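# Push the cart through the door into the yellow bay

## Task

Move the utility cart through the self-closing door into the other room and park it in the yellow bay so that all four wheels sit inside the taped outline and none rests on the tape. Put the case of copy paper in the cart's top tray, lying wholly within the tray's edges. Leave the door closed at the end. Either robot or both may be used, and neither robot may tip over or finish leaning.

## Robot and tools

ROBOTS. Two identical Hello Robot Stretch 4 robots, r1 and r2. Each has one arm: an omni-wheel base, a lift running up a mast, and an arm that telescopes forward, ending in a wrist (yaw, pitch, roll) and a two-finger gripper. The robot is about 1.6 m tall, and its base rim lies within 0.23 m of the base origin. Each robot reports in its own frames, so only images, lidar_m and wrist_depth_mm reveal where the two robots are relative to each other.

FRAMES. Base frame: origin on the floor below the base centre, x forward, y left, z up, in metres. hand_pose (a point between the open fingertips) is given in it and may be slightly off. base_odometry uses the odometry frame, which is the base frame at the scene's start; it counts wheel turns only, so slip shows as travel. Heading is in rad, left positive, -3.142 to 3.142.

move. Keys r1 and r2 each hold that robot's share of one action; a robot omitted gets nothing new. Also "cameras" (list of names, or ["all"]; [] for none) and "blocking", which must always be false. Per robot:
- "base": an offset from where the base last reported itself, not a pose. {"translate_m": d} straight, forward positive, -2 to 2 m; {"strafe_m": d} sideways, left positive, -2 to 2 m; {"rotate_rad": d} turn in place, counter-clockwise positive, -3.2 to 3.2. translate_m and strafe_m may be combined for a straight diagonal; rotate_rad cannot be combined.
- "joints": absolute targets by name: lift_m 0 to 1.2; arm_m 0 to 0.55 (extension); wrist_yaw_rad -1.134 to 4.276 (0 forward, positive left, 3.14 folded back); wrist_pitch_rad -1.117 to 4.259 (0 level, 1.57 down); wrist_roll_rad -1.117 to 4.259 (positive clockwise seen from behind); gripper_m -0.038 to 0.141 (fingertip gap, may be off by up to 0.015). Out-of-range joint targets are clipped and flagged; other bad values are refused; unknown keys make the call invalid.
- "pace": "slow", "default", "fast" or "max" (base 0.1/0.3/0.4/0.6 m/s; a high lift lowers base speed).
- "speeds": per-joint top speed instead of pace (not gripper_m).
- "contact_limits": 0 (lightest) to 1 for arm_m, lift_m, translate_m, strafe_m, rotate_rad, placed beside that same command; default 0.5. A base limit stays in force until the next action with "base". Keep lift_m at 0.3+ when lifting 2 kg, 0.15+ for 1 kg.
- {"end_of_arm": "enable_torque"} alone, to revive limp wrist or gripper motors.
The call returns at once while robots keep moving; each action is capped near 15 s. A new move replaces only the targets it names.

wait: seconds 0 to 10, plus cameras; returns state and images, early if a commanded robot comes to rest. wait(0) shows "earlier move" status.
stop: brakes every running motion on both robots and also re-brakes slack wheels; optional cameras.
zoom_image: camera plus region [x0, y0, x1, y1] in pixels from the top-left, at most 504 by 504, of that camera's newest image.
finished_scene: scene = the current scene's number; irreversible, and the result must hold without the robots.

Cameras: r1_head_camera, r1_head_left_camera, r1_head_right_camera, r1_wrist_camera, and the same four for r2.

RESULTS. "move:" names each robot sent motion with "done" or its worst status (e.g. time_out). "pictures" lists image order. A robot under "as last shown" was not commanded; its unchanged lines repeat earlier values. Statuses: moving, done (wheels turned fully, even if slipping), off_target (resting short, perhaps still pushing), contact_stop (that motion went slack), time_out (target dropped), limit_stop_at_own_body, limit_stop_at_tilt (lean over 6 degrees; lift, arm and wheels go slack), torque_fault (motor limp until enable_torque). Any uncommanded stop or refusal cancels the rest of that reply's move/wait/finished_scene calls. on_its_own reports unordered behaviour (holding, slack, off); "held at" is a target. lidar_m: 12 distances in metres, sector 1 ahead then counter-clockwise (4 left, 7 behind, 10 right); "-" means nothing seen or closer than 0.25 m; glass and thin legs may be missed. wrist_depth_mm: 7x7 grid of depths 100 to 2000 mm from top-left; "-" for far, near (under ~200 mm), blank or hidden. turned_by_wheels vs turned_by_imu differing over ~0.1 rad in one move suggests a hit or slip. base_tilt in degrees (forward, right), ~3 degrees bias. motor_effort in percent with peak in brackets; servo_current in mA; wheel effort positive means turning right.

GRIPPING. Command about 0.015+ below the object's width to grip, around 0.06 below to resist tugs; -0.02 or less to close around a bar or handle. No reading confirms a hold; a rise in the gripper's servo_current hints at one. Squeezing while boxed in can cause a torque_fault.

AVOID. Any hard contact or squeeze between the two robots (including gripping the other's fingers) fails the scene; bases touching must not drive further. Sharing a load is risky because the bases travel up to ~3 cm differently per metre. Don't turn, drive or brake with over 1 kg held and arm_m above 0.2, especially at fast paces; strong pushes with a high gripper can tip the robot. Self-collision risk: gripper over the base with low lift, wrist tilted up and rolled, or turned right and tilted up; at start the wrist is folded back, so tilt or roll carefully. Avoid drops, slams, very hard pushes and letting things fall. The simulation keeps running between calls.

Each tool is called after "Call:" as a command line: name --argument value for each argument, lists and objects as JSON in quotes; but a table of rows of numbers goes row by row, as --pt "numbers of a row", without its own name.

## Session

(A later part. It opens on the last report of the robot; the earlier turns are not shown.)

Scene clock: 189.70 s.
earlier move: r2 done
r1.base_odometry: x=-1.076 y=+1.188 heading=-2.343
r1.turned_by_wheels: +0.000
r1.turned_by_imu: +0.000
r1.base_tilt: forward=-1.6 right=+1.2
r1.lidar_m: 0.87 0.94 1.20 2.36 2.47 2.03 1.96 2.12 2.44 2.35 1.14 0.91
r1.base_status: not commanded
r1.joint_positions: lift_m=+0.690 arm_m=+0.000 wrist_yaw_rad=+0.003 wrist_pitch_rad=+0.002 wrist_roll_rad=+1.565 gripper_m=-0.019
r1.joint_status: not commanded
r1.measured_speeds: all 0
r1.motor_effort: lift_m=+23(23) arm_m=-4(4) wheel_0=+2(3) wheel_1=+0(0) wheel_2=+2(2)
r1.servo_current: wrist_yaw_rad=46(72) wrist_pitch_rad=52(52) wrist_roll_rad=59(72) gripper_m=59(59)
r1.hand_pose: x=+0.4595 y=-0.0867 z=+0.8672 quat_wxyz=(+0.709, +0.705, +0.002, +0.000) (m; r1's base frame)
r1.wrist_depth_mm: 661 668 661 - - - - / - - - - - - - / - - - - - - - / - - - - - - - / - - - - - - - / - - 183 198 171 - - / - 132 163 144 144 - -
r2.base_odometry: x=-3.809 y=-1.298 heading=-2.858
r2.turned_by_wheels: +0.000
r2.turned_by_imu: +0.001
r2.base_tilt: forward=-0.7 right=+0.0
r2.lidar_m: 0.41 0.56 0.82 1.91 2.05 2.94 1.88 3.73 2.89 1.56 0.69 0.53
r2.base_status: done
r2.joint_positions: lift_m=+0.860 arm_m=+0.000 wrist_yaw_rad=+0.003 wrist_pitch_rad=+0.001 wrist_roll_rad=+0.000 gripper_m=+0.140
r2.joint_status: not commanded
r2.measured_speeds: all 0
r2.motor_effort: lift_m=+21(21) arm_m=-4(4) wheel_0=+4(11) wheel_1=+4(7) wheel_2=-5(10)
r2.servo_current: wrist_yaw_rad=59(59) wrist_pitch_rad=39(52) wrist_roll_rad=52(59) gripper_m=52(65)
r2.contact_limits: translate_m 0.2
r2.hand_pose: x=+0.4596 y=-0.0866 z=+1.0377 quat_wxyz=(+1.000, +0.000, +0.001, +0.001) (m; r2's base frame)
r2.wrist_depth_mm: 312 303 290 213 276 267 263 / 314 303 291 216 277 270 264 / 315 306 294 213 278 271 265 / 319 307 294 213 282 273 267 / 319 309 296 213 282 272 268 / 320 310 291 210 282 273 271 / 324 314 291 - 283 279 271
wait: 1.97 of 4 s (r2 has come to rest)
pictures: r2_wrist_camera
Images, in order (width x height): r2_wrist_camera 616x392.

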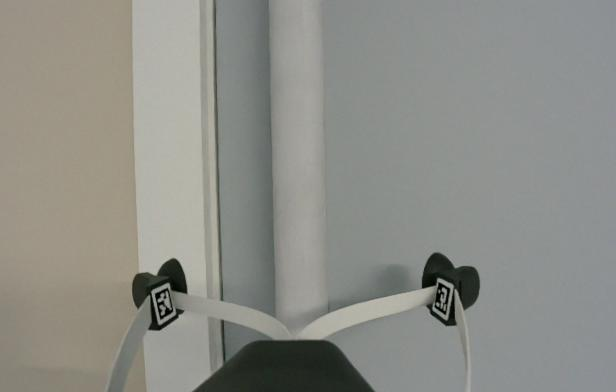

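Call:
move --blocking false --r2 '{"joints":{"gripper_m":-0.02}}' --cameras '[]'

Call:
wait --seconds 3 --cameras '["r2_wrist_camera"]'

Scene clock: 193.43 s.
move: r2 moving
r1: as last shown
r1.base_tilt: forward=-1.6 right=+1.3
r1.lidar_m: 0.87 0.91 1.19 2.36 2.47 2.05 1.94 2.08 2.42 2.36 1.12 0.92
r1.motor_effort: lift_m=+23(23) arm_m=-3(4) wheel_0=+1(2) wheel_1=+0(1) wheel_2=+2(2)
r1.servo_current: wrist_yaw_rad=52(59) wrist_pitch_rad=46(52) wrist_roll_rad=52(59) gripper_m=52(59)
r1.wrist_depth_mm: 661 676 676 - - - - / - - - - - - - / - - - - - - - / - - - - - - - / - - - - - - - / - - 183 198 171 - - / - 132 163 145 145 - -
r2.base_odometry: x=-3.809 y=-1.298 heading=-2.858
r2.turned_by_wheels: +0.000
r2.turned_by_imu: +0.000
r2.base_tilt: forward=-0.7 right=+0.1
r2.lidar_m: 0.45 0.53 0.82 1.88 2.03 3.01 1.83 3.74 2.90 1.56 0.70 0.52
r2.base_status: not commanded
r2.joint_positions: lift_m=+0.860 arm_m=+0.000 wrist_yaw_rad=+0.003 wrist_pitch_rad=+0.001 wrist_roll_rad=+0.000 gripper_m=+0.128
r2.joint_status: gripper_m moving
r2.measured_speeds: all 0
r2.motor_effort: lift_m=+21(21) arm_m=-4(4) wheel_0=+5(5) wheel_1=+5(5) wheel_2=-5(5)
r2.servo_current: wrist_yaw_rad=59(59) wrist_pitch_rad=46(46) wrist_roll_rad=52(59) gripper_m=111(111)
r2.contact_limits: translate_m 0.2
r2.hand_pose: x=+0.4596 y=-0.0866 z=+1.0377 quat_wxyz=(+1.000, +0.000, +0.001, +0.001) (m; r2's base frame)
r2.wrist_depth_mm: 312 300 290 212 277 268 262 / 314 304 291 216 277 271 263 / 314 304 294 213 278 272 264 / 319 307 294 213 279 273 267 / 319 307 297 214 283 274 270 / 322 310 291 211 283 274 270 / 322 314 293 - 285 278 271
pictures: none
No camera images: "cameras" was empty.

Scene clock: 195.37 s.
earlier move: r2 done
r1.base_odometry: x=-1.076 y=+1.188 heading=-2.343
r1.turned_by_wheels: +0.000
r1.turned_by_imu: +0.000
r1.base_tilt: forward=-1.6 right=+1.2
r1.lidar_m: 0.88 0.92 1.20 2.36 2.46 2.04 1.98 2.10 2.43 2.34 1.11 0.90
r1.base_status: not commanded
r1.joint_positions: lift_m=+0.690 arm_m=+0.000 wrist_yaw_rad=+0.003 wrist_pitch_rad=+0.002 wrist_roll_rad=+1.565 gripper_m=-0.019
r1.joint_status: not commanded
r1.measured_speeds: all 0
r1.motor_effort: lift_m=+23(23) arm_m=-4(4) wheel_0=+1(3) wheel_1=+0(1) wheel_2=+2(2)
r1.servo_current: wrist_yaw_rad=46(65) wrist_pitch_rad=39(52) wrist_roll_rad=46(72) gripper_m=52(59)
r1.hand_pose: x=+0.4595 y=-0.0867 z=+0.8672 quat_wxyz=(+0.709, +0.705, +0.002, +0.000) (m; r1's base frame)
r1.wrist_depth_mm: 661 661 654 - - - - / - - - - - - - / - - - - - - - / - - - - - - - / - - - - - - - / - - 183 199 170 - - / - 132 163 145 145 - -
r2.base_odometry: x=-3.809 y=-1.298 heading=-2.858
r2.turned_by_wheels: +0.000
r2.turned_by_imu: +0.000
r2.base_tilt: forward=-0.7 right=+0.1
r2.lidar_m: 0.45 0.55 0.83 1.90 2.05 2.98 1.89 3.77 2.92 1.52 0.70 0.50
r2.base_status: not commanded
r2.joint_positions: lift_m=+0.860 arm_m=+0.000 wrist_yaw_rad=+0.003 wrist_pitch_rad=+0.001 wrist_roll_rad=+0.000 gripper_m=-0.018
r2.joint_status: all done
r2.measured_speeds: all 0
r2.motor_effort: lift_m=+21(21) arm_m=-4(4) wheel_0=+4(5) wheel_1=+4(5) wheel_2=-2(5)
r2.servo_current: wrist_yaw_rad=52(65) wrist_pitch_rad=33(46) wrist_roll_rad=59(59) gripper_m=169(325)
r2.contact_limits: translate_m 0.2
r2.hand_pose: x=+0.4596 y=-0.0866 z=+1.0377 quat_wxyz=(+1.000, +0.000, +0.001, +0.001) (m; r2's base frame)
r2.wrist_depth_mm: 310 301 289 208 274 265 259 / 314 303 291 208 276 267 262 / 315 303 291 209 277 268 262 / 317 307 294 211 279 270 265 / 320 309 296 211 279 272 266 / 324 310 183 209 178 272 266 / 322 152 293 - 281 273 268
wait: 1.93 of 3 s (r2 has come to rest)
pictures: r2_wrist_camera
Images, in order (width x height): r2_wrist_camera 616x392.

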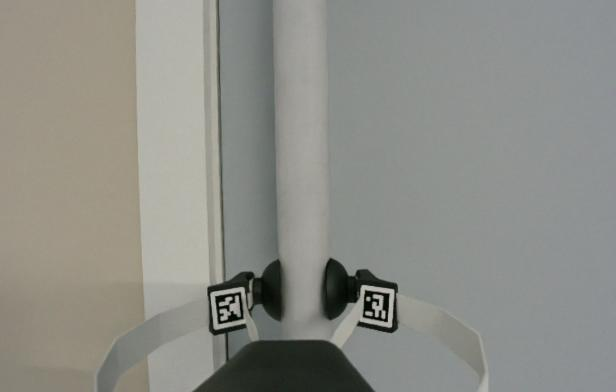

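Call:
move --blocking false --r2 '{"base":{"translate_m":-0.262,"strafe_m":-0.129},"joints":{"wrist_yaw_rad":0.262},"pace":"slow","speeds":{"wrist_yaw_rad":0.09}}' --cameras '[]'

Call:
wait --seconds 5 --cameras '["r2_wrist_camera"]'

Scene clock: 201.80 s.
move: r2 moving
r1: as last shown
r1.base_tilt: forward=-1.6 right=+1.3
r1.lidar_m: 0.85 0.92 1.19 2.37 2.46 2.04 1.97 2.12 2.41 2.34 1.13 0.91
r1.motor_effort: lift_m=+23(23) arm_m=-4(4) wheel_0=+2(2) wheel_1=+0(0) wheel_2=+2(2)
r1.servo_current: wrist_yaw_rad=46(59) wrist_pitch_rad=39(46) wrist_roll_rad=39(59) gripper_m=52(59)
r1.wrist_depth_mm: 661 668 668 - - - - / - - - - - - - / - - - - - - - / - - - - - - - / - - - - - - - / - - 183 198 171 - - / - 132 163 145 145 - -
r2.base_odometry: x=-3.799 y=-1.288 heading=-2.858
r2.turned_by_wheels: +0.000
r2.turned_by_imu: +0.000
r2.base_tilt: forward=-0.7 right=+0.0
r2.lidar_m: 0.45 0.57 0.86 1.90 2.05 3.00 1.86 3.76 2.90 1.59 0.71 0.54
r2.base_status: translate_m moving; strafe_m moving
r2.joint_positions: lift_m=+0.860 arm_m=+0.000 wrist_yaw_rad=+0.036 wrist_pitch_rad=+0.001 wrist_roll_rad=+0.000 gripper_m=-0.018
r2.joint_status: wrist_yaw_rad moving
r2.measured_speeds: translate_m=-0.049 strafe_m=-0.024 rotate_rad=+0.001 lift_m=+0.000 arm_m=+0.000 wrist_yaw_rad=+0.089 wrist_pitch_rad=+0.000 wrist_roll_rad=+0.000
r2.motor_effort: lift_m=+21(21) arm_m=-4(4) wheel_0=-5(7) wheel_1=-9(10) wheel_2=+11(13)
r2.servo_current: wrist_yaw_rad=7(104) wrist_pitch_rad=39(46) wrist_roll_rad=46(52) gripper_m=156(176)
r2.hand_pose: x=+0.4623 y=-0.0770 z=+1.0377 quat_wxyz=(+1.000, +0.000, +0.001, +0.018) (m; r2's base frame)
r2.wrist_depth_mm: 327 314 297 215 281 273 264 / 329 314 300 217 282 272 266 / 332 317 301 220 285 274 266 / 334 320 303 223 287 277 268 / 334 322 303 218 287 278 270 / 338 324 186 218 180 278 272 / 340 327 303 - 287 279 272
pictures: none
No camera images: "cameras" was empty.

Scene clock: 205.40 s.
earlier move: r2 done
r1.base_odometry: x=-1.076 y=+1.188 heading=-2.343
r1.turned_by_wheels: +0.000
r1.turned_by_imu: +0.000
r1.base_tilt: forward=-1.6 right=+1.3
r1.lidar_m: 0.87 0.91 1.20 2.35 2.47 2.03 1.97 2.09 2.40 2.33 1.12 0.91
r1.base_status: not commanded
r1.joint_positions: lift_m=+0.690 arm_m=+0.000 wrist_yaw_rad=+0.003 wrist_pitch_rad=+0.002 wrist_roll_rad=+1.565 gripper_m=-0.019
r1.joint_status: not commanded
r1.measured_speeds: all 0
r1.motor_effort: lift_m=+23(23) arm_m=-4(4) wheel_0=+2(3) wheel_1=+0(1) wheel_2=+2(2)
r1.servo_current: wrist_yaw_rad=65(72) wrist_pitch_rad=52(52) wrist_roll_rad=39(65) gripper_m=52(65)
r1.hand_pose: x=+0.4595 y=-0.0867 z=+0.8672 quat_wxyz=(+0.709, +0.705, +0.002, +0.000) (m; r1's base frame)
r1.wrist_depth_mm: 661 668 668 - - - - / - - - - - - - / - - - - - - - / - - - - - - - / - - - - - - - / - - 183 198 171 - - / - 132 163 145 145 - -
r2.base_odometry: x=-3.594 y=-1.101 heading=-2.858
r2.turned_by_wheels: +0.000
r2.turned_by_imu: +0.000
r2.base_tilt: forward=-0.7 right=+0.1
r2.lidar_m: 0.70 0.84 1.21 2.05 2.19 3.22 1.59 3.53 2.73 2.29 1.05 0.79
r2.base_status: done
r2.joint_positions: lift_m=+0.860 arm_m=+0.000 wrist_yaw_rad=+0.259 wrist_pitch_rad=+0.001 wrist_roll_rad=+0.000 gripper_m=-0.019
r2.joint_status: all done
r2.measured_speeds: all 0
r2.motor_effort: lift_m=+21(21) arm_m=+5(5) wheel_0=-5(10) wheel_1=-4(10) wheel_2=+6(13)
r2.servo_current: wrist_yaw_rad=52(104) wrist_pitch_rad=39(52) wrist_roll_rad=52(65) gripper_m=98(176)
r2.hand_pose: x=+0.4720 y=-0.0106 z=+1.0377 quat_wxyz=(+0.992, +0.000, +0.001, +0.129) (m; r2's base frame)
r2.wrist_depth_mm: - - 564 549 - - - / - - 564 554 - - - / - - - 466 - - - / - - - 564 - - - / - - - 469 - - - / - - 181 202 169 - - / - - - - - - -
wait: 3.60 of 5 s (r2 has come to rest)
pictures: r2_wrist_camera
Images, in order (width x height): r2_wrist_camera 616x392.

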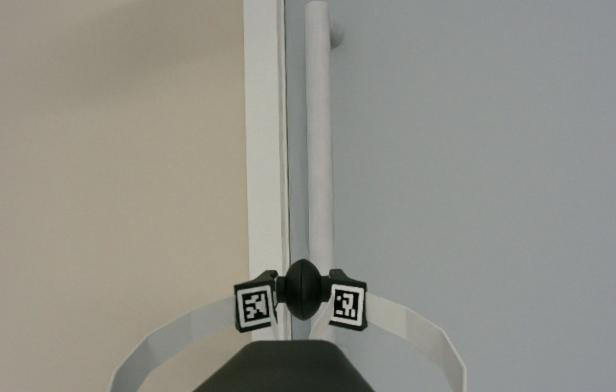

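Call:
move --blocking false --r2 '{"base":{"translate_m":0.16,"strafe_m":0.129},"joints":{"wrist_yaw_rad":0.0,"gripper_m":0.14}}' --cameras '[]'

Call:
wait --seconds 4 --cameras '["r2_wrist_camera"]'

Scene clock: 210.43 s.
move: r2 moving
r1: as last shown
r1.lidar_m: 0.88 0.93 1.21 2.35 2.48 2.03 1.97 2.08 2.44 2.36 1.15 0.91
r1.motor_effort: lift_m=+23(23) arm_m=-4(4) wheel_0=+2(2) wheel_1=+0(0) wheel_2=+1(2)
r1.servo_current: wrist_yaw_rad=52(72) wrist_pitch_rad=33(46) wrist_roll_rad=39(65) gripper_m=52(65)
r1.wrist_depth_mm: 654 661 661 - - - - / - - - - - - - / - - - - - - - / - - - - - - - / - - - - - - - / - - 183 198 171 - - / - 132 163 145 145 - -
r2.base_odometry: x=-3.613 y=-1.128 heading=-2.858
r2.turned_by_wheels: +0.000
r2.turned_by_imu: +0.000
r2.base_tilt: forward=-0.7 right=+0.1
r2.lidar_m: 0.68 0.79 1.18 2.02 2.19 3.18 1.61 3.58 2.79 2.25 0.99 0.74
r2.base_status: translate_m moving; strafe_m moving
r2.joint_positions: lift_m=+0.860 arm_m=+0.000 wrist_yaw_rad=+0.003 wrist_pitch_rad=+0.001 wrist_roll_rad=+0.000 gripper_m=+0.005
r2.joint_status: wrist_yaw_rad moving; gripper_m moving
r2.measured_speeds: translate_m=+0.100 strafe_m=+0.081 rotate_rad=-0.001 lift_m=+0.000 arm_m=+0.000 wrist_yaw_rad=-0.025 wrist_pitch_rad=+0.000 wrist_roll_rad=+0.000
r2.motor_effort: lift_m=+21(21) arm_m=+4(5) wheel_0=-3(9) wheel_1=+10(11) wheel_2=-11(13)
r2.servo_current: wrist_yaw_rad=59(91) wrist_pitch_rad=39(46) wrist_roll_rad=46(52) gripper_m=104(104)
r2.hand_pose: x=+0.4595 y=-0.0864 z=+1.0377 quat_wxyz=(+1.000, +0.000, +0.001, +0.002) (m; r2's base frame)
r2.wrist_depth_mm: - 517 452 - - - - / - 521 459 - - - - / - 525 452 - - - - / - 535 455 - - - - / - 535 455 - - - - / - 539 186 192 173 - - / - 123 - - - - -
pictures: none
No camera images: "cameras" was empty.

Scene clock: 212.37 s.
earlier move: r2 done
r1.base_odometry: x=-1.076 y=+1.188 heading=-2.343
r1.turned_by_wheels: +0.000
r1.turned_by_imu: +0.000
r1.base_tilt: forward=-1.6 right=+1.3
r1.lidar_m: 0.88 0.92 1.21 2.36 2.48 2.04 1.95 2.09 2.44 2.34 1.13 0.91
r1.base_status: not commanded
r1.joint_positions: lift_m=+0.690 arm_m=+0.000 wrist_yaw_rad=+0.003 wrist_pitch_rad=+0.002 wrist_roll_rad=+1.565 gripper_m=-0.019
r1.joint_status: not commanded
r1.measured_speeds: all 0
r1.motor_effort: lift_m=+23(23) arm_m=-3(4) wheel_0=+2(3) wheel_1=+0(1) wheel_2=+2(2)
r1.servo_current: wrist_yaw_rad=39(72) wrist_pitch_rad=39(46) wrist_roll_rad=46(65) gripper_m=59(65)
r1.hand_pose: x=+0.4595 y=-0.0867 z=+0.8672 quat_wxyz=(+0.709, +0.705, +0.002, +0.000) (m; r1's base frame)
r1.wrist_depth_mm: 668 661 661 - - - - / - - - - - - - / - - - - - - - / - - - - - - - / - - - - - - - / - - 183 198 170 - - / - 132 163 144 145 - -
r2.base_odometry: x=-3.711 y=-1.269 heading=-2.858
r2.turned_by_wheels: +0.000
r2.turned_by_imu: +0.001
r2.base_tilt: forward=-0.7 right=+0.0
r2.lidar_m: 0.52 0.67 0.98 1.89 2.04 3.01 1.77 2.32 2.91 1.88 0.81 0.64
r2.base_status: done
r2.joint_positions: lift_m=+0.860 arm_m=+0.000 wrist_yaw_rad=+0.003 wrist_pitch_rad=+0.001 wrist_roll_rad=+0.000 gripper_m=+0.140
r2.joint_status: all done
r2.measured_speeds: all 0
r2.motor_effort: lift_m=+21(21) arm_m=+5(5) wheel_0=-2(9) wheel_1=+3(12) wheel_2=-5(13)
r2.servo_current: wrist_yaw_rad=46(91) wrist_pitch_rad=46(46) wrist_roll_rad=33(59) gripper_m=46(130)
r2.hand_pose: x=+0.4595 y=-0.0866 z=+1.0377 quat_wxyz=(+1.000, +0.000, +0.001, +0.001) (m; r2's base frame)
r2.wrist_depth_mm: 418 407 384 379 373 359 353 / 427 410 389 382 373 362 355 / 427 413 392 382 377 364 353 / 427 415 392 387 379 366 357 / 433 415 394 387 379 370 364 / 439 418 394 314 382 368 362 / 436 421 397 - 382 377 366
wait: 1.93 of 4 s (r2 has come to rest)
pictures: r2_wrist_camera
Images, in order (width x height): r2_wrist_camera 616x392.

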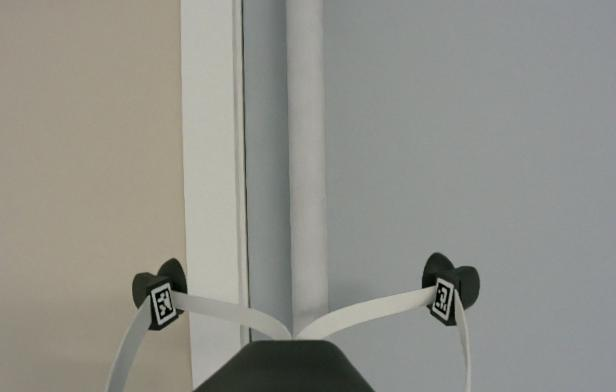

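Call:
move --blocking false --r2 '{"base":{"translate_m":0.15},"pace":"slow","contact_limits":{"translate_m":0.2}}' --cameras '[]'

Call:
wait --seconds 4 --cameras '["r2_wrist_camera"]'

Call:
move --blocking false --r2 '{"joints":{"gripper_m":-0.02}}' --cameras '[]'

Call:
wait --seconds 3 --cameras '["r2_wrist_camera"]'

Scene clock: 221.40 s.
move: r2 moving
r1: as last shown
r1.lidar_m: 0.88 0.92 1.20 2.37 2.47 2.02 1.97 2.07 2.41 2.33 1.12 0.90
r1.motor_effort: lift_m=+23(23) arm_m=-3(4) wheel_0=+2(2) wheel_1=+0(1) wheel_2=+2(2)
r1.servo_current: wrist_yaw_rad=59(59) wrist_pitch_rad=39(46) wrist_roll_rad=39(65) gripper_m=59(59)
r1.wrist_depth_mm: 661 661 668 - - - - / - - - - - - - / - - - - - - - / - - - - - - - / - - - - - - - / - - 183 198 171 - - / - 132 163 145 144 - -
r2.base_odometry: x=-3.723 y=-1.273 heading=-2.858
r2.turned_by_wheels: +0.000
r2.turned_by_imu: +0.001
r2.base_tilt: forward=-0.6 right=+0.1
r2.lidar_m: 0.53 0.67 0.98 1.90 2.04 2.97 1.77 2.30 2.90 1.84 0.79 0.59
r2.base_status: translate_m moving
r2.joint_positions: lift_m=+0.860 arm_m=+0.000 wrist_yaw_rad=+0.003 wrist_pitch_rad=+0.001 wrist_roll_rad=+0.000 gripper_m=+0.140
r2.joint_status: not commanded
r2.measured_speeds: translate_m=+0.049 strafe_m=+0.000 rotate_rad=-0.002 lift_m=+0.000 arm_m=+0.000 wrist_yaw_rad=+0.000 wrist_pitch_rad=+0.000 wrist_roll_rad=+0.000
r2.motor_effort: lift_m=+21(21) arm_m=+5(5) wheel_0=+8(11) wheel_1=+6(7) wheel_2=-9(10)
r2.servo_current: wrist_yaw_rad=46(59) wrist_pitch_rad=46(46) wrist_roll_rad=52(59) gripper_m=46(59)
r2.contact_limits: translate_m 0.2
r2.hand_pose: x=+0.4595 y=-0.0866 z=+1.0377 quat_wxyz=(+1.000, +0.000, +0.001, +0.001) (m; r2's base frame)
r2.wrist_depth_mm: 410 397 375 370 364 351 343 / 415 399 377 368 366 353 345 / 413 402 375 373 364 355 349 / 421 404 382 377 370 357 347 / 421 407 379 379 375 359 353 / 421 413 382 304 373 357 353 / 427 410 389 - 373 364 355
pictures: none
No camera images: "cameras" was empty.

Scene clock: 223.67 s.
earlier move: r2 done
r1.base_odometry: x=-1.076 y=+1.188 heading=-2.343
r1.turned_by_wheels: +0.000
r1.turned_by_imu: +0.000
r1.base_tilt: forward=-1.6 right=+1.3
r1.lidar_m: 0.86 0.92 1.20 2.35 2.49 2.06 1.97 2.10 2.42 2.35 1.13 0.93
r1.base_status: not commanded
r1.joint_positions: lift_m=+0.690 arm_m=+0.000 wrist_yaw_rad=+0.003 wrist_pitch_rad=+0.002 wrist_roll_rad=+1.565 gripper_m=-0.019
r1.joint_status: not commanded
r1.measured_speeds: all 0
r1.motor_effort: lift_m=+23(23) arm_m=-3(4) wheel_0=+2(3) wheel_1=+0(1) wheel_2=+2(2)
r1.servo_current: wrist_yaw_rad=46(59) wrist_pitch_rad=46(52) wrist_roll_rad=33(72) gripper_m=52(59)
r1.hand_pose: x=+0.4595 y=-0.0867 z=+0.8672 quat_wxyz=(+0.709, +0.705, +0.002, +0.000) (m; r1's base frame)
r1.wrist_depth_mm: 654 661 661 - - - - / - - - - - - - / - - - - - - - / - - - - - - - / - - - - - - - / - - 182 198 171 - - / - 132 163 145 145 - -
r2.base_odometry: x=-3.855 y=-1.311 heading=-2.858
r2.turned_by_wheels: +0.000
r2.turned_by_imu: +0.000
r2.base_tilt: forward=-0.7 right=+0.1
r2.lidar_m: 0.39 0.49 0.77 1.86 2.06 2.99 1.91 3.76 2.91 1.44 0.62 0.48
r2.base_status: done
r2.joint_positions: lift_m=+0.860 arm_m=+0.000 wrist_yaw_rad=-0.005 wrist_pitch_rad=+0.001 wrist_roll_rad=+0.000 gripper_m=+0.140
r2.joint_status: not commanded
r2.measured_speeds: all 0
r2.motor_effort: lift_m=+20(21) arm_m=+4(5) wheel_0=+8(12) wheel_1=+6(8) wheel_2=-17(17)
r2.servo_current: wrist_yaw_rad=39(59) wrist_pitch_rad=39(46) wrist_roll_rad=52(65) gripper_m=59(59)
r2.contact_limits: translate_m 0.2
r2.hand_pose: x=+0.4588 y=-0.0888 z=+1.0377 quat_wxyz=(+1.000, +0.000, +0.001, -0.002) (m; r2's base frame)
r2.wrist_depth_mm: 257 240 246 163 235 229 224 / 259 240 247 163 236 229 225 / 262 240 250 169 237 232 226 / 263 243 251 169 239 234 229 / 265 243 252 170 240 235 229 / 267 215 253 167 241 234 232 / 267 247 256 - 243 237 233
wait: 2.27 of 4 s (r2 has come to rest)
pictures: r2_wrist_camera
Images, in order (width x height): r2_wrist_camera 616x392.

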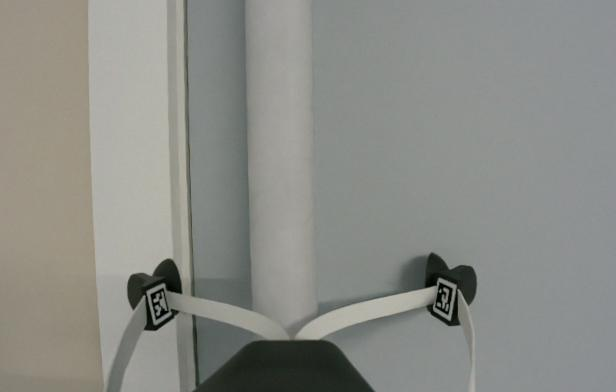

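Scene clock: 224.17 s.
move: r2 moving
r1: as last shown
r1.lidar_m: 0.88 0.91 1.19 2.36 2.48 2.06 1.95 2.09 2.41 2.34 1.11 0.92
r1.motor_effort: lift_m=+23(23) arm_m=-3(4) wheel_0=+2(2) wheel_1=+1(1) wheel_2=+2(2)
r1.servo_current: wrist_yaw_rad=52(65) wrist_pitch_rad=39(46) wrist_roll_rad=33(72) gripper_m=46(59)
r1.wrist_depth_mm: 661 661 661 - - - - / - - - - - - - / - - - - - - - / - - - - - - - / - - - - - - - / - - 183 198 172 - - / - 132 163 145 145 - -
r2.base_odometry: x=-3.855 y=-1.311 heading=-2.859
r2.turned_by_wheels: +0.000
r2.turned_by_imu: +0.000
r2.base_tilt: forward=-0.7 right=+0.1
r2.lidar_m: 0.39 0.49 0.75 1.89 2.01 2.95 1.91 3.79 2.93 1.42 0.63 0.47
r2.base_status: not commanded
r2.joint_positions: lift_m=+0.860 arm_m=+0.000 wrist_yaw_rad=-0.005 wrist_pitch_rad=+0.001 wrist_roll_rad=+0.000 gripper_m=+0.128
r2.joint_status: gripper_m moving
r2.measured_speeds: translate_m=+0.000 strafe_m=+0.000 rotate_rad=-0.001 lift_m=+0.000 arm_m=+0.000 wrist_yaw_rad=+0.000 wrist_pitch_rad=+0.000 wrist_roll_rad=+0.000
r2.motor_effort: lift_m=+21(21) arm_m=+5(5) wheel_0=+7(9) wheel_1=+6(6) wheel_2=-17(18)
r2.servo_current: wrist_yaw_rad=52(52) wrist_pitch_rad=39(46) wrist_roll_rad=33(52) gripper_m=117(124)
r2.contact_limits: translate_m 0.2
r2.hand_pose: x=+0.4588 y=-0.0888 z=+1.0377 quat_wxyz=(+1.000, +0.000, +0.001, -0.002) (m; r2's base frame)
r2.wrist_depth_mm: 257 239 246 163 235 229 225 / 259 239 248 164 236 229 225 / 262 240 250 169 238 232 228 / 264 243 251 169 240 233 229 / 266 245 252 169 241 235 229 / 267 246 252 167 241 235 232 / 267 246 256 - 241 237 233
pictures: none
No camera images: "cameras" was empty.

Scene clock: 226.10 s.
earlier move: r2 done
r1.base_odometry: x=-1.076 y=+1.188 heading=-2.343
r1.turned_by_wheels: +0.000
r1.turned_by_imu: +0.000
r1.base_tilt: forward=-1.6 right=+1.2
r1.lidar_m: 0.87 0.93 1.19 2.35 2.49 2.05 1.95 2.11 2.43 2.32 1.13 0.90
r1.base_status: not commanded
r1.joint_positions: lift_m=+0.690 arm_m=+0.000 wrist_yaw_rad=+0.003 wrist_pitch_rad=+0.002 wrist_roll_rad=+1.565 gripper_m=-0.019
r1.joint_status: not commanded
r1.measured_speeds: all 0
r1.motor_effort: lift_m=+23(23) arm_m=-3(4) wheel_0=+2(2) wheel_1=+0(1) wheel_2=+2(2)
r1.servo_current: wrist_yaw_rad=46(72) wrist_pitch_rad=46(46) wrist_roll_rad=46(72) gripper_m=52(59)
r1.hand_pose: x=+0.4595 y=-0.0867 z=+0.8672 quat_wxyz=(+0.709, +0.705, +0.002, +0.000) (m; r1's base frame)
r1.wrist_depth_mm: 661 661 661 - - - - / - - - - - - - / - - - - - - - / - - - - - - - / - - - - - - - / - - 183 198 171 - - / - 132 163 145 145 - -
r2.base_odometry: x=-3.856 y=-1.311 heading=-2.859
r2.turned_by_wheels: -0.001
r2.turned_by_imu: +0.027
r2.base_tilt: forward=-0.6 right=+0.1
r2.lidar_m: 0.39 0.49 0.76 1.88 2.05 3.06 1.93 3.67 2.90 1.32 0.61 0.40
r2.base_status: not commanded
r2.joint_positions: lift_m=+0.860 arm_m=+0.000 wrist_yaw_rad=-0.007 wrist_pitch_rad=+0.001 wrist_roll_rad=+0.000 gripper_m=-0.019
r2.joint_status: all done
r2.measured_speeds: all 0
r2.motor_effort: lift_m=+20(21) arm_m=-4(5) wheel_0=-8(9) wheel_1=-2(6) wheel_2=-2(18)
r2.servo_current: wrist_yaw_rad=46(65) wrist_pitch_rad=33(46) wrist_roll_rad=52(59) gripper_m=111(332)
r2.contact_limits: translate_m 0.2
r2.hand_pose: x=+0.4587 y=-0.0894 z=+1.0377 quat_wxyz=(+1.000, +0.000, +0.001, -0.003) (m; r2's base frame)
r2.wrist_depth_mm: 263 243 248 163 236 229 223 / 265 243 248 164 236 229 226 / 267 245 250 165 238 232 225 / 270 246 251 166 239 233 228 / 271 248 253 167 240 235 228 / 272 251 244 167 180 236 231 / 274 251 253 - 242 233 232
wait: 1.93 of 3 s (r2 has come to rest)
pictures: r2_wrist_camera
Images, in order (width x height): r2_wrist_camera 616x392.

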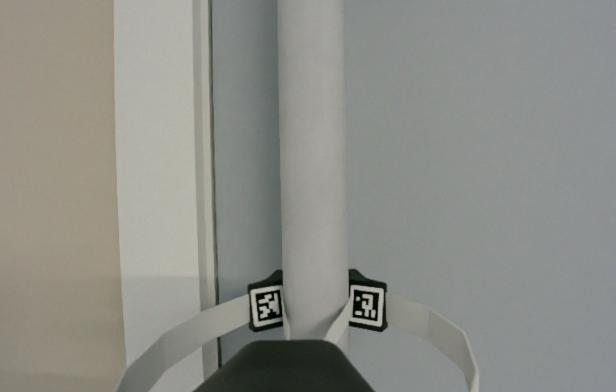

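Call:
move --blocking false --r2 '{"base":{"translate_m":-0.262,"strafe_m":-0.129},"joints":{"wrist_yaw_rad":0.262},"pace":"slow","speeds":{"wrist_yaw_rad":0.09}}' --cameras '[]'

Call:
wait --seconds 5 --cameras '["r2_wrist_camera"]'

Scene clock: 231.00 s.
move: r2 moving
r1: as last shown
r1.base_tilt: forward=-1.6 right=+1.3
r1.lidar_m: 0.87 0.94 1.20 2.36 2.49 2.03 1.95 2.10 2.42 2.35 1.11 0.92
r1.motor_effort: lift_m=+23(23) arm_m=-4(4) wheel_0=+2(3) wheel_1=+0(0) wheel_2=+2(2)
r1.servo_current: wrist_yaw_rad=52(65) wrist_pitch_rad=39(52) wrist_roll_rad=39(59) gripper_m=46(59)
r1.wrist_depth_mm: 668 676 676 - - - - / - - - - - - - / - - - - - - - / - - - - - - - / - - - - - - - / - - 183 198 172 - - / - 132 163 145 145 - -
r2.base_odometry: x=-3.846 y=-1.302 heading=-2.860
r2.turned_by_wheels: -0.001
r2.turned_by_imu: -0.007
r2.base_tilt: forward=-0.7 right=+0.1
r2.lidar_m: 0.41 0.52 0.78 1.88 2.04 3.05 1.91 3.68 2.90 1.39 0.63 0.48
r2.base_status: translate_m moving; strafe_m moving
r2.joint_positions: lift_m=+0.860 arm_m=+0.000 wrist_yaw_rad=+0.022 wrist_pitch_rad=+0.001 wrist_roll_rad=+0.000 gripper_m=-0.019
r2.joint_status: wrist_yaw_rad moving
r2.measured_speeds: translate_m=-0.049 strafe_m=-0.025 rotate_rad=-0.001 lift_m=+0.000 arm_m=+0.000 wrist_yaw_rad=+0.100 wrist_pitch_rad=+0.000 wrist_roll_rad=+0.000
r2.motor_effort: lift_m=+20(21) arm_m=-4(4) wheel_0=-15(16) wheel_1=-12(12) wheel_2=+13(15)
r2.servo_current: wrist_yaw_rad=150(150) wrist_pitch_rad=39(46) wrist_roll_rad=46(52) gripper_m=104(111)
r2.hand_pose: x=+0.4611 y=-0.0811 z=+1.0377 quat_wxyz=(+1.000, +0.000, +0.001, +0.011) (m; r2's base frame)
r2.wrist_depth_mm: 277 253 249 164 236 229 223 / 279 254 250 164 236 229 224 / 279 256 252 166 239 230 224 / 281 258 252 167 238 232 226 / 283 259 254 168 240 233 227 / 285 276 183 168 180 233 229 / 289 278 256 - 241 232 231
pictures: none
No camera images: "cameras" was empty.

Scene clock: 234.60 s.
earlier move: r2 done
r1.base_odometry: x=-1.076 y=+1.188 heading=-2.343
r1.turned_by_wheels: +0.000
r1.turned_by_imu: +0.000
r1.base_tilt: forward=-1.6 right=+1.3
r1.lidar_m: 0.98 0.94 1.21 2.35 2.47 2.05 1.98 2.09 2.43 2.34 1.16 0.94
r1.base_status: not commanded
r1.joint_positions: lift_m=+0.690 arm_m=+0.000 wrist_yaw_rad=+0.003 wrist_pitch_rad=+0.002 wrist_roll_rad=+1.565 gripper_m=-0.019
r1.joint_status: not commanded
r1.measured_speeds: all 0
r1.motor_effort: lift_m=+23(23) arm_m=-3(4) wheel_0=+2(3) wheel_1=+0(1) wheel_2=+2(2)
r1.servo_current: wrist_yaw_rad=46(78) wrist_pitch_rad=46(52) wrist_roll_rad=59(65) gripper_m=59(59)
r1.hand_pose: x=+0.4595 y=-0.0867 z=+0.8672 quat_wxyz=(+0.709, +0.705, +0.002, +0.000) (m; r1's base frame)
r1.wrist_depth_mm: - - - - - 1756 1205 / - 904 891 - - - - / - - - - - - - / - - - - - - - / - - - - - - - / - - 183 198 171 - - / - 132 163 145 145 - -
r2.base_odometry: x=-3.640 y=-1.114 heading=-2.857
r2.turned_by_wheels: +0.003
r2.turned_by_imu: +0.004
r2.base_tilt: forward=-0.6 right=+0.0
r2.lidar_m: 0.40 0.77 1.18 2.03 2.20 3.30 1.64 3.50 2.76 2.02 0.83 0.52
r2.base_status: done
r2.joint_positions: lift_m=+0.860 arm_m=+0.000 wrist_yaw_rad=+0.278 wrist_pitch_rad=+0.001 wrist_roll_rad=+0.000 gripper_m=-0.019
r2.joint_status: all done
r2.measured_speeds: all 0
r2.motor_effort: lift_m=+20(21) arm_m=-4(4) wheel_0=+7(19) wheel_1=-5(14) wheel_2=+20(22)
r2.servo_current: wrist_yaw_rad=91(150) wrist_pitch_rad=39(46) wrist_roll_rad=33(59) gripper_m=111(117)
r2.hand_pose: x=+0.4722 y=-0.0048 z=+1.0377 quat_wxyz=(+0.990, +0.000, +0.001, +0.139) (m; r2's base frame)
r2.wrist_depth_mm: - - 252 164 230 220 213 / - - 254 165 232 223 214 / - - 256 169 234 224 216 / - - 256 169 235 226 217 / - - 258 169 236 226 219 / - - 182 171 233 226 219 / - - - - 236 224 220
wait: 3.60 of 5 s (r2 has come to rest)
pictures: r2_wrist_camera
Images, in order (width x height): r2_wrist_camera 616x392.

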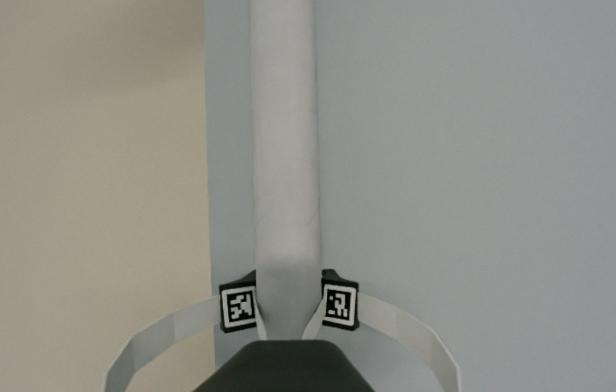

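Call:
move --blocking false --r2 '{"base":{"translate_m":-0.219,"strafe_m":-0.192},"joints":{"wrist_yaw_rad":0.524},"pace":"slow","speeds":{"wrist_yaw_rad":0.09}}' --cameras '[]'

Call:
wait --seconds 6 --cameras '["r2_wrist_camera"]'

Call:
move --blocking false --r2 '{"base":{"translate_m":-0.162,"strafe_m":-0.243},"joints":{"wrist_yaw_rad":0.786},"pace":"slow","speeds":{"wrist_yaw_rad":0.09}}' --cameras '[]'

Call:
wait --seconds 6 --cameras '["r2_wrist_camera"]'

Scene clock: 242.53 s.
move: r2 moving
r1: as last shown
r1.lidar_m: 0.98 0.92 1.21 2.36 2.48 2.03 1.96 2.12 2.44 2.31 1.13 0.92
r1.motor_effort: lift_m=+23(23) arm_m=-4(4) wheel_0=+2(2) wheel_1=+0(1) wheel_2=+2(2)
r1.servo_current: wrist_yaw_rad=46(59) wrist_pitch_rad=46(46) wrist_roll_rad=59(72) gripper_m=52(59)
r1.wrist_depth_mm: - - - - - 1708 1182 / - 931 904 - - - - / - - - - - - - / - - - - - - - / - - - - - - - / - - 182 198 171 - - / - 132 163 145 144 - -
r2.base_odometry: x=-3.633 y=-1.103 heading=-2.855
r2.turned_by_wheels: +0.002
r2.turned_by_imu: +0.003
r2.base_tilt: forward=-0.6 right=+0.1
r2.lidar_m: 0.41 0.80 1.19 2.03 2.20 3.31 1.60 3.46 2.76 2.05 0.83 0.53
r2.base_status: translate_m moving; strafe_m moving
r2.joint_positions: lift_m=+0.860 arm_m=+0.000 wrist_yaw_rad=+0.314 wrist_pitch_rad=+0.001 wrist_roll_rad=+0.000 gripper_m=-0.019
r2.joint_status: wrist_yaw_rad moving
r2.measured_speeds: translate_m=-0.038 strafe_m=-0.035 rotate_rad=+0.003 lift_m=+0.000 arm_m=+0.000 wrist_yaw_rad=+0.090 wrist_pitch_rad=+0.000 wrist_roll_rad=+0.000
r2.motor_effort: lift_m=+20(21) arm_m=-4(4) wheel_0=+16(18) wheel_1=-10(11) wheel_2=+23(25)
r2.servo_current: wrist_yaw_rad=78(111) wrist_pitch_rad=39(39) wrist_roll_rad=46(52) gripper_m=104(111)
r2.hand_pose: x=+0.4722 y=+0.0059 z=+1.0377 quat_wxyz=(+0.988, +0.000, +0.001, +0.156) (m; r2's base frame)
r2.wrist_depth_mm: - - 253 166 230 219 210 / - - 255 167 231 220 212 / - - 256 167 232 223 213 / - - 258 168 234 223 214 / - - 259 168 236 224 216 / - - 186 171 183 225 216 / - - - - 236 224 219
pictures: none
No camera images: "cameras" was empty.

Scene clock: 246.87 s.
earlier move: r2 done
r1.base_odometry: x=-1.076 y=+1.188 heading=-2.343
r1.turned_by_wheels: +0.000
r1.turned_by_imu: +0.000
r1.base_tilt: forward=-1.6 right=+1.2
r1.lidar_m: 1.01 0.93 1.20 2.34 2.48 2.05 1.97 2.09 2.43 2.34 1.15 0.96
r1.base_status: not commanded
r1.joint_positions: lift_m=+0.690 arm_m=+0.000 wrist_yaw_rad=+0.003 wrist_pitch_rad=+0.002 wrist_roll_rad=+1.565 gripper_m=-0.019
r1.joint_status: not commanded
r1.measured_speeds: all 0
r1.motor_effort: lift_m=+23(23) arm_m=-3(4) wheel_0=+2(3) wheel_1=+0(1) wheel_2=+2(2)
r1.servo_current: wrist_yaw_rad=59(65) wrist_pitch_rad=39(52) wrist_roll_rad=39(72) gripper_m=52(65)
r1.hand_pose: x=+0.4595 y=-0.0867 z=+0.8672 quat_wxyz=(+0.709, +0.705, +0.002, +0.000) (m; r1's base frame)
r1.wrist_depth_mm: - - - - - 1708 1229 / - - - - - 1756 1229 / - 1025 1078 - - - - / - - - - - - - / - - - - - - - / - - 183 198 171 - - / - 132 163 145 144 - -
r2.base_odometry: x=-3.485 y=-0.869 heading=-2.855
r2.turned_by_wheels: +0.000
r2.turned_by_imu: +0.189
r2.base_tilt: forward=-0.7 right=+0.0
r2.lidar_m: 0.39 0.50 1.85 2.23 2.69 1.54 1.50 2.84 2.47 1.57 0.83 0.53
r2.base_status: done
r2.joint_positions: lift_m=+0.860 arm_m=+0.000 wrist_yaw_rad=+0.544 wrist_pitch_rad=+0.001 wrist_roll_rad=+0.000 gripper_m=-0.019
r2.joint_status: all done
r2.measured_speeds: translate_m=+0.000 strafe_m=+0.000 rotate_rad=+0.001 lift_m=+0.000 arm_m=+0.000 wrist_yaw_rad=+0.000 wrist_pitch_rad=+0.000 wrist_roll_rad=+0.000
r2.on_its_own: wrist_yaw_rad is at rest, and its servo_current (117 mA) is outside its rest range (0 to 104 mA)
r2.motor_effort: lift_m=+20(21) arm_m=+2(4) wheel_0=+10(25) wheel_1=+0(11) wheel_2=+13(29)
r2.servo_current: wrist_yaw_rad=117(130) wrist_pitch_rad=33(46) wrist_roll_rad=52(59) gripper_m=104(117)
r2.hand_pose: x=+0.4629 y=+0.0744 z=+1.0377 quat_wxyz=(+0.963, +0.000, +0.001, +0.269) (m; r2's base frame)
r2.wrist_depth_mm: - - - 165 220 199 185 / - - 272 166 221 200 187 / - - 174 169 223 201 187 / - - - 169 224 202 187 / - - - 170 225 204 187 / - - 184 172 181 205 190 / - - - - 225 200 190
wait: 4.33 of 6 s (r2 has come to rest)
pictures: r2_wrist_camera
Images, in order (width x height): r2_wrist_camera 616x392.

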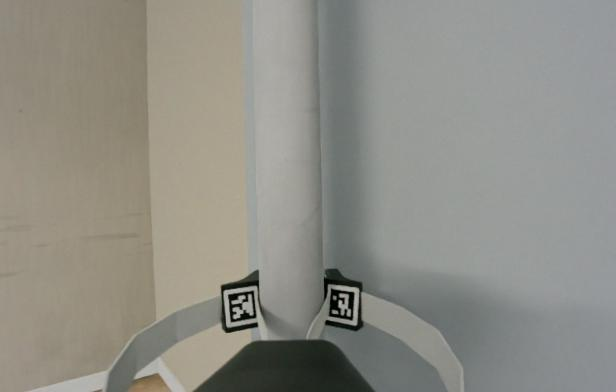

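Scene clock: 247.37 s.
move: r2 moving
r1: as last shown
r1.base_tilt: forward=-1.6 right=+1.3
r1.lidar_m: 1.03 0.95 1.19 2.35 2.49 2.03 1.97 2.08 2.43 2.36 1.12 0.94
r1.motor_effort: lift_m=+23(23) arm_m=-4(4) wheel_0=+2(2) wheel_1=+0(0) wheel_2=+2(2)
r1.servo_current: wrist_yaw_rad=65(65) wrist_pitch_rad=39(46) wrist_roll_rad=46(65) gripper_m=52(59)
r1.wrist_depth_mm: - - - - - 1708 1229 / - - - - - 1756 1205 / - 1060 1060 - - - - / - - - - - - - / - - - - - - - / - - 183 199 171 - - / - 132 162 145 145 - -
r2.base_odometry: x=-3.481 y=-0.857 heading=-2.853
r2.turned_by_wheels: +0.002
r2.turned_by_imu: +0.003
r2.base_tilt: forward=-0.6 right=+0.0
r2.lidar_m: 0.40 0.50 1.86 2.26 2.70 1.55 1.48 2.78 2.48 1.59 0.81 0.53
r2.base_status: translate_m moving; strafe_m moving
r2.joint_positions: lift_m=+0.860 arm_m=+0.000 wrist_yaw_rad=+0.575 wrist_pitch_rad=+0.001 wrist_roll_rad=+0.000 gripper_m=-0.019
r2.joint_status: wrist_yaw_rad moving
r2.measured_speeds: translate_m=-0.027 strafe_m=-0.040 rotate_rad=+0.002 lift_m=+0.000 arm_m=+0.000 wrist_yaw_rad=+0.097 wrist_pitch_rad=+0.000 wrist_roll_rad=+0.000
r2.motor_effort: lift_m=+20(21) arm_m=-3(3) wheel_0=+14(18) wheel_1=-12(12) wheel_2=+21(22)
r2.servo_current: wrist_yaw_rad=72(130) wrist_pitch_rad=33(46) wrist_roll_rad=46(52) gripper_m=98(104)
r2.hand_pose: x=+0.4605 y=+0.0834 z=+1.0377 quat_wxyz=(+0.959, +0.000, +0.001, +0.283) (m; r2's base frame)
r2.wrist_depth_mm: - - - 166 219 196 - / - - - 167 221 198 183 / - - - 167 222 200 185 / - - - 169 224 200 186 / - - - 170 225 202 187 / - - 185 172 183 202 187 / - - - - 224 197 188
pictures: none
No camera images: "cameras" was empty.

Scene clock: 251.20 s.
earlier move: r2 done
r1.base_odometry: x=-1.076 y=+1.188 heading=-2.343
r1.turned_by_wheels: +0.000
r1.turned_by_imu: +0.000
r1.base_tilt: forward=-1.6 right=+1.3
r1.lidar_m: 1.05 0.93 1.18 2.35 2.48 2.04 1.95 2.10 2.43 2.35 1.15 0.95
r1.base_status: not commanded
r1.joint_positions: lift_m=+0.690 arm_m=+0.000 wrist_yaw_rad=+0.003 wrist_pitch_rad=+0.002 wrist_roll_rad=+1.565 gripper_m=-0.019
r1.joint_status: not commanded
r1.measured_speeds: all 0
r1.motor_effort: lift_m=+23(23) arm_m=-3(4) wheel_0=+2(3) wheel_1=+0(1) wheel_2=+2(2)
r1.servo_current: wrist_yaw_rad=52(72) wrist_pitch_rad=33(52) wrist_roll_rad=46(65) gripper_m=59(59)
r1.hand_pose: x=+0.4595 y=-0.0867 z=+0.8672 quat_wxyz=(+0.709, +0.705, +0.002, +0.000) (m; r1's base frame)
r1.wrist_depth_mm: - - - - - 1756 1229 / - - - - - 1808 1229 / - 1138 1160 - - - 1118 / - - - - - - - / - - - - - - - / - - 183 198 171 - - / - 132 163 145 145 - -
r2.base_odometry: x=-3.399 y=-0.590 heading=-2.854
r2.turned_by_wheels: -0.001
r2.turned_by_imu: +0.433
r2.base_tilt: forward=-0.6 right=+0.1
r2.lidar_m: 0.42 0.40 2.47 2.83 1.61 1.56 2.74 2.29 1.62 0.85 0.51 0.40
r2.base_status: done
r2.joint_positions: lift_m=+0.860 arm_m=+0.000 wrist_yaw_rad=+0.796 wrist_pitch_rad=+0.001 wrist_roll_rad=+0.000 gripper_m=-0.019
r2.joint_status: all done
r2.measured_speeds: all 0
r2.motor_effort: lift_m=+20(21) arm_m=-4(5) wheel_0=+7(25) wheel_1=-5(14) wheel_2=+12(27)
r2.servo_current: wrist_yaw_rad=59(130) wrist_pitch_rad=39(46) wrist_roll_rad=59(59) gripper_m=104(104)
r2.hand_pose: x=+0.4351 y=+0.1450 z=+1.0377 quat_wxyz=(+0.922, +0.000, +0.000, +0.388) (m; r2's base frame)
r2.wrist_depth_mm: - - - 165 220 162 - / - - - 169 214 163 - / - - - 167 225 166 144 / - - - 170 229 172 - / - - - 169 229 167 - / - - 188 170 181 168 - / - - - - 213 157 -
wait: 3.83 of 6 s (r2 has come to rest)
pictures: r2_wrist_camera
Images, in order (width x height): r2_wrist_camera 616x392.

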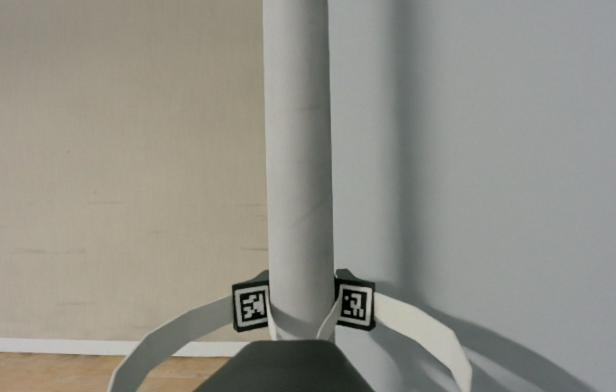

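Call:
move --blocking false --cameras '["r2_head_camera","r1_head_camera"]'

Scene clock: 255.57 s.
r1.base_odometry: x=-1.076 y=+1.188 heading=-2.343
r1.turned_by_wheels: +0.000
r1.turned_by_imu: +0.000
r1.base_tilt: forward=-1.6 right=+1.2
r1.lidar_m: 1.05 0.94 1.19 2.36 2.48 2.05 1.98 2.11 2.43 2.34 1.13 0.93
r1.base_status: not commanded
r1.joint_positions: lift_m=+0.690 arm_m=+0.000 wrist_yaw_rad=+0.003 wrist_pitch_rad=+0.002 wrist_roll_rad=+1.565 gripper_m=-0.019
r1.joint_status: not commanded
r1.measured_speeds: all 0
r1.motor_effort: lift_m=+23(23) arm_m=-3(4) wheel_0=+2(3) wheel_1=+0(1) wheel_2=+2(2)
r1.servo_current: wrist_yaw_rad=33(72) wrist_pitch_rad=46(52) wrist_roll_rad=59(65) gripper_m=52(59)
r1.hand_pose: x=+0.4595 y=-0.0867 z=+0.8672 quat_wxyz=(+0.709, +0.705, +0.002, +0.000) (m; r1's base frame)
r1.wrist_depth_mm: - - - - - 1708 1205 / - - - - - 1756 1205 / - 1182 1160 - - - 1118 / - - - - - - - / - - - - - - - / - - 183 198 171 - - / - 132 162 145 145 - -
r2.base_odometry: x=-3.399 y=-0.590 heading=-2.854
r2.turned_by_wheels: +0.000
r2.turned_by_imu: +0.000
r2.base_tilt: forward=-0.6 right=+0.0
r2.lidar_m: 0.43 0.41 2.47 2.83 1.59 1.58 2.76 2.29 1.60 0.88 0.50 0.39
r2.base_status: done
r2.joint_positions: lift_m=+0.860 arm_m=+0.000 wrist_yaw_rad=+0.796 wrist_pitch_rad=+0.001 wrist_roll_rad=+0.000 gripper_m=-0.019
r2.joint_status: all done
r2.measured_speeds: all 0
r2.motor_effort: lift_m=+20(21) arm_m=-4(5) wheel_0=+6(25) wheel_1=-4(14) wheel_2=+12(27)
r2.servo_current: wrist_yaw_rad=59(130) wrist_pitch_rad=46(46) wrist_roll_rad=39(59) gripper_m=98(104)
r2.hand_pose: x=+0.4351 y=+0.1450 z=+1.0377 quat_wxyz=(+0.922, +0.000, +0.000, +0.388) (m; r2's base frame)
r2.wrist_depth_mm: - - - 165 220 163 - / - - - 169 213 163 - / - - - 167 225 166 145 / - - - 169 228 172 - / - - - 170 229 167 - / - - 187 170 182 168 - / - - - - 213 - -
pictures: r1_head_camera, r2_head_camera
Images, in order (width x height): r1_head_camera 420x560, r2_head_camera 420x560.

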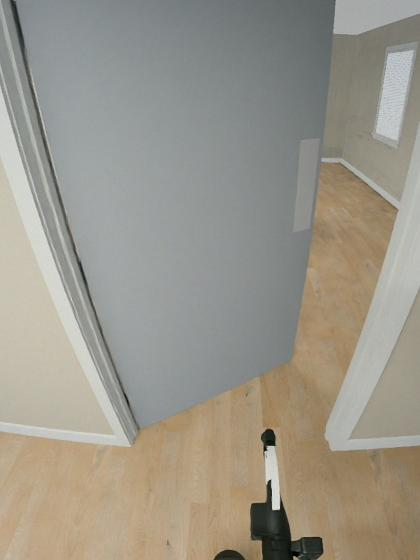

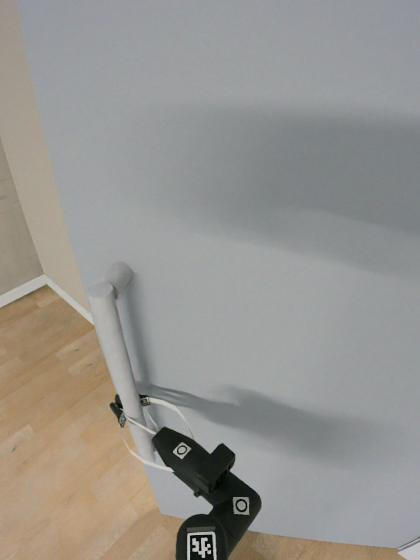

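Call:
move --blocking false --r2 '{"base":{"translate_m":-0.038,"strafe_m":0.143},"joints":{"wrist_yaw_rad":0.3},"pace":"slow","speeds":{"wrist_yaw_rad":0.3}}' --cameras '[]'

Call:
wait --seconds 6 --cameras '["r2_wrist_camera","r2_head_camera"]'

Scene clock: 315.70 s.
move: r2 moving
r1: as last shown
r1.base_tilt: forward=-1.6 right=+1.3
r1.lidar_m: 1.07 0.94 1.16 2.36 2.48 2.06 1.96 2.12 2.41 2.34 1.11 0.94
r1.motor_effort: lift_m=+23(23) arm_m=-4(4) wheel_0=+2(2) wheel_1=+0(1) wheel_2=+2(2)
r1.servo_current: wrist_yaw_rad=65(65) wrist_pitch_rad=39(46) wrist_roll_rad=65(65) gripper_m=52(59)
r1.wrist_depth_mm: - - - - - 1708 1229 / - - - - - 1756 1229 / - 1182 1138 - - - 1118 / - - - - - - - / - - - - - - - / - - 183 198 171 - - / - 132 163 145 144 - -
r2.base_odometry: x=-3.392 y=-0.601 heading=-2.852
r2.turned_by_wheels: +0.002
r2.turned_by_imu: +0.007
r2.base_tilt: forward=-0.6 right=+0.1
r2.lidar_m: 0.40 0.38 2.45 2.82 1.60 1.57 2.71 2.29 1.63 0.88 0.51 0.42
r2.base_status: translate_m moving; strafe_m moving
r2.joint_positions: lift_m=+0.860 arm_m=+0.000 wrist_yaw_rad=+0.699 wrist_pitch_rad=+0.001 wrist_roll_rad=+0.000 gripper_m=-0.019
r2.joint_status: wrist_yaw_rad moving
r2.measured_speeds: translate_m=-0.015 strafe_m=+0.049 rotate_rad=-0.004 lift_m=+0.000 arm_m=+0.000 wrist_yaw_rad=-0.269 wrist_pitch_rad=+0.000 wrist_roll_rad=+0.000
r2.motor_effort: lift_m=+20(21) arm_m=-4(4) wheel_0=+5(8) wheel_1=+3(6) wheel_2=+23(23)
r2.servo_current: wrist_yaw_rad=403(403) wrist_pitch_rad=39(46) wrist_roll_rad=52(52) gripper_m=104(104)
r2.hand_pose: x=+0.4480 y=+0.1186 z=+1.0377 quat_wxyz=(+0.940, +0.000, +0.000, +0.342) (m; r2's base frame)
r2.wrist_depth_mm: - - - 166 209 163 - / - - - 168 211 165 - / - - - 169 213 167 - / - - - 171 215 173 - / - - - 168 216 168 148 / - - 188 173 183 169 - / - - - - 210 154 -
pictures: none
No camera images: "cameras" was empty.

Scene clock: 317.93 s.
earlier move: r2 done
r1.base_odometry: x=-1.076 y=+1.188 heading=-2.343
r1.turned_by_wheels: +0.000
r1.turned_by_imu: +0.000
r1.base_tilt: forward=-1.6 right=+1.3
r1.lidar_m: 1.04 0.96 1.20 2.35 2.50 2.04 1.95 2.10 2.43 2.35 1.10 0.93
r1.base_status: not commanded
r1.joint_positions: lift_m=+0.690 arm_m=+0.000 wrist_yaw_rad=+0.003 wrist_pitch_rad=+0.002 wrist_roll_rad=+1.565 gripper_m=-0.019
r1.joint_status: not commanded
r1.measured_speeds: all 0
r1.motor_effort: lift_m=+23(23) arm_m=-4(4) wheel_0=+2(3) wheel_1=+0(1) wheel_2=+2(2)
r1.servo_current: wrist_yaw_rad=52(65) wrist_pitch_rad=46(52) wrist_roll_rad=52(65) gripper_m=52(59)
r1.hand_pose: x=+0.4595 y=-0.0867 z=+0.8672 quat_wxyz=(+0.709, +0.705, +0.002, +0.000) (m; r1's base frame)
r1.wrist_depth_mm: - - - - - 1756 1205 / - - - - - 1756 1255 / - 1160 1160 1160 - - 1118 / - - - - - - - / - - - - - - - / - - 183 198 171 - - / - 132 163 145 144 - -
r2.base_odometry: x=-3.322 y=-0.716 heading=-2.855
r2.turned_by_wheels: -0.003
r2.turned_by_imu: +0.007
r2.base_tilt: forward=-0.6 right=+0.1
r2.lidar_m: 0.40 1.66 2.39 2.72 1.51 1.44 2.80 2.37 1.80 0.99 0.57 0.48
r2.base_status: done
r2.joint_positions: lift_m=+0.860 arm_m=+0.000 wrist_yaw_rad=+0.295 wrist_pitch_rad=+0.001 wrist_roll_rad=+0.000 gripper_m=-0.019
r2.joint_status: all done
r2.measured_speeds: all 0
r2.motor_effort: lift_m=+20(21) arm_m=-4(5) wheel_0=-15(15) wheel_1=+0(6) wheel_2=+9(26)
r2.servo_current: wrist_yaw_rad=52(410) wrist_pitch_rad=39(46) wrist_roll_rad=52(65) gripper_m=98(104)
r2.hand_pose: x=+0.4723 y=+0.0003 z=+1.0377 quat_wxyz=(+0.989, +0.000, +0.001, +0.147) (m; r2's base frame)
r2.wrist_depth_mm: - - - 163 221 198 - / - - - 166 224 198 183 / - - - 166 225 200 184 / - - - 167 227 201 185 / - - - 167 224 202 186 / - - - 168 182 200 187 / - - 1921 - 225 193 187
wait: 2.23 of 6 s (r2 has come to rest)
pictures: r2_head_camera, r2_wrist_camera
Images, in order (width x height): r2_head_camera 420x560, r2_wrist_camera 616x392.

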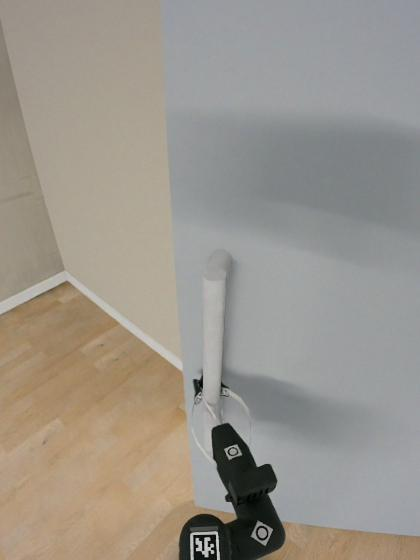

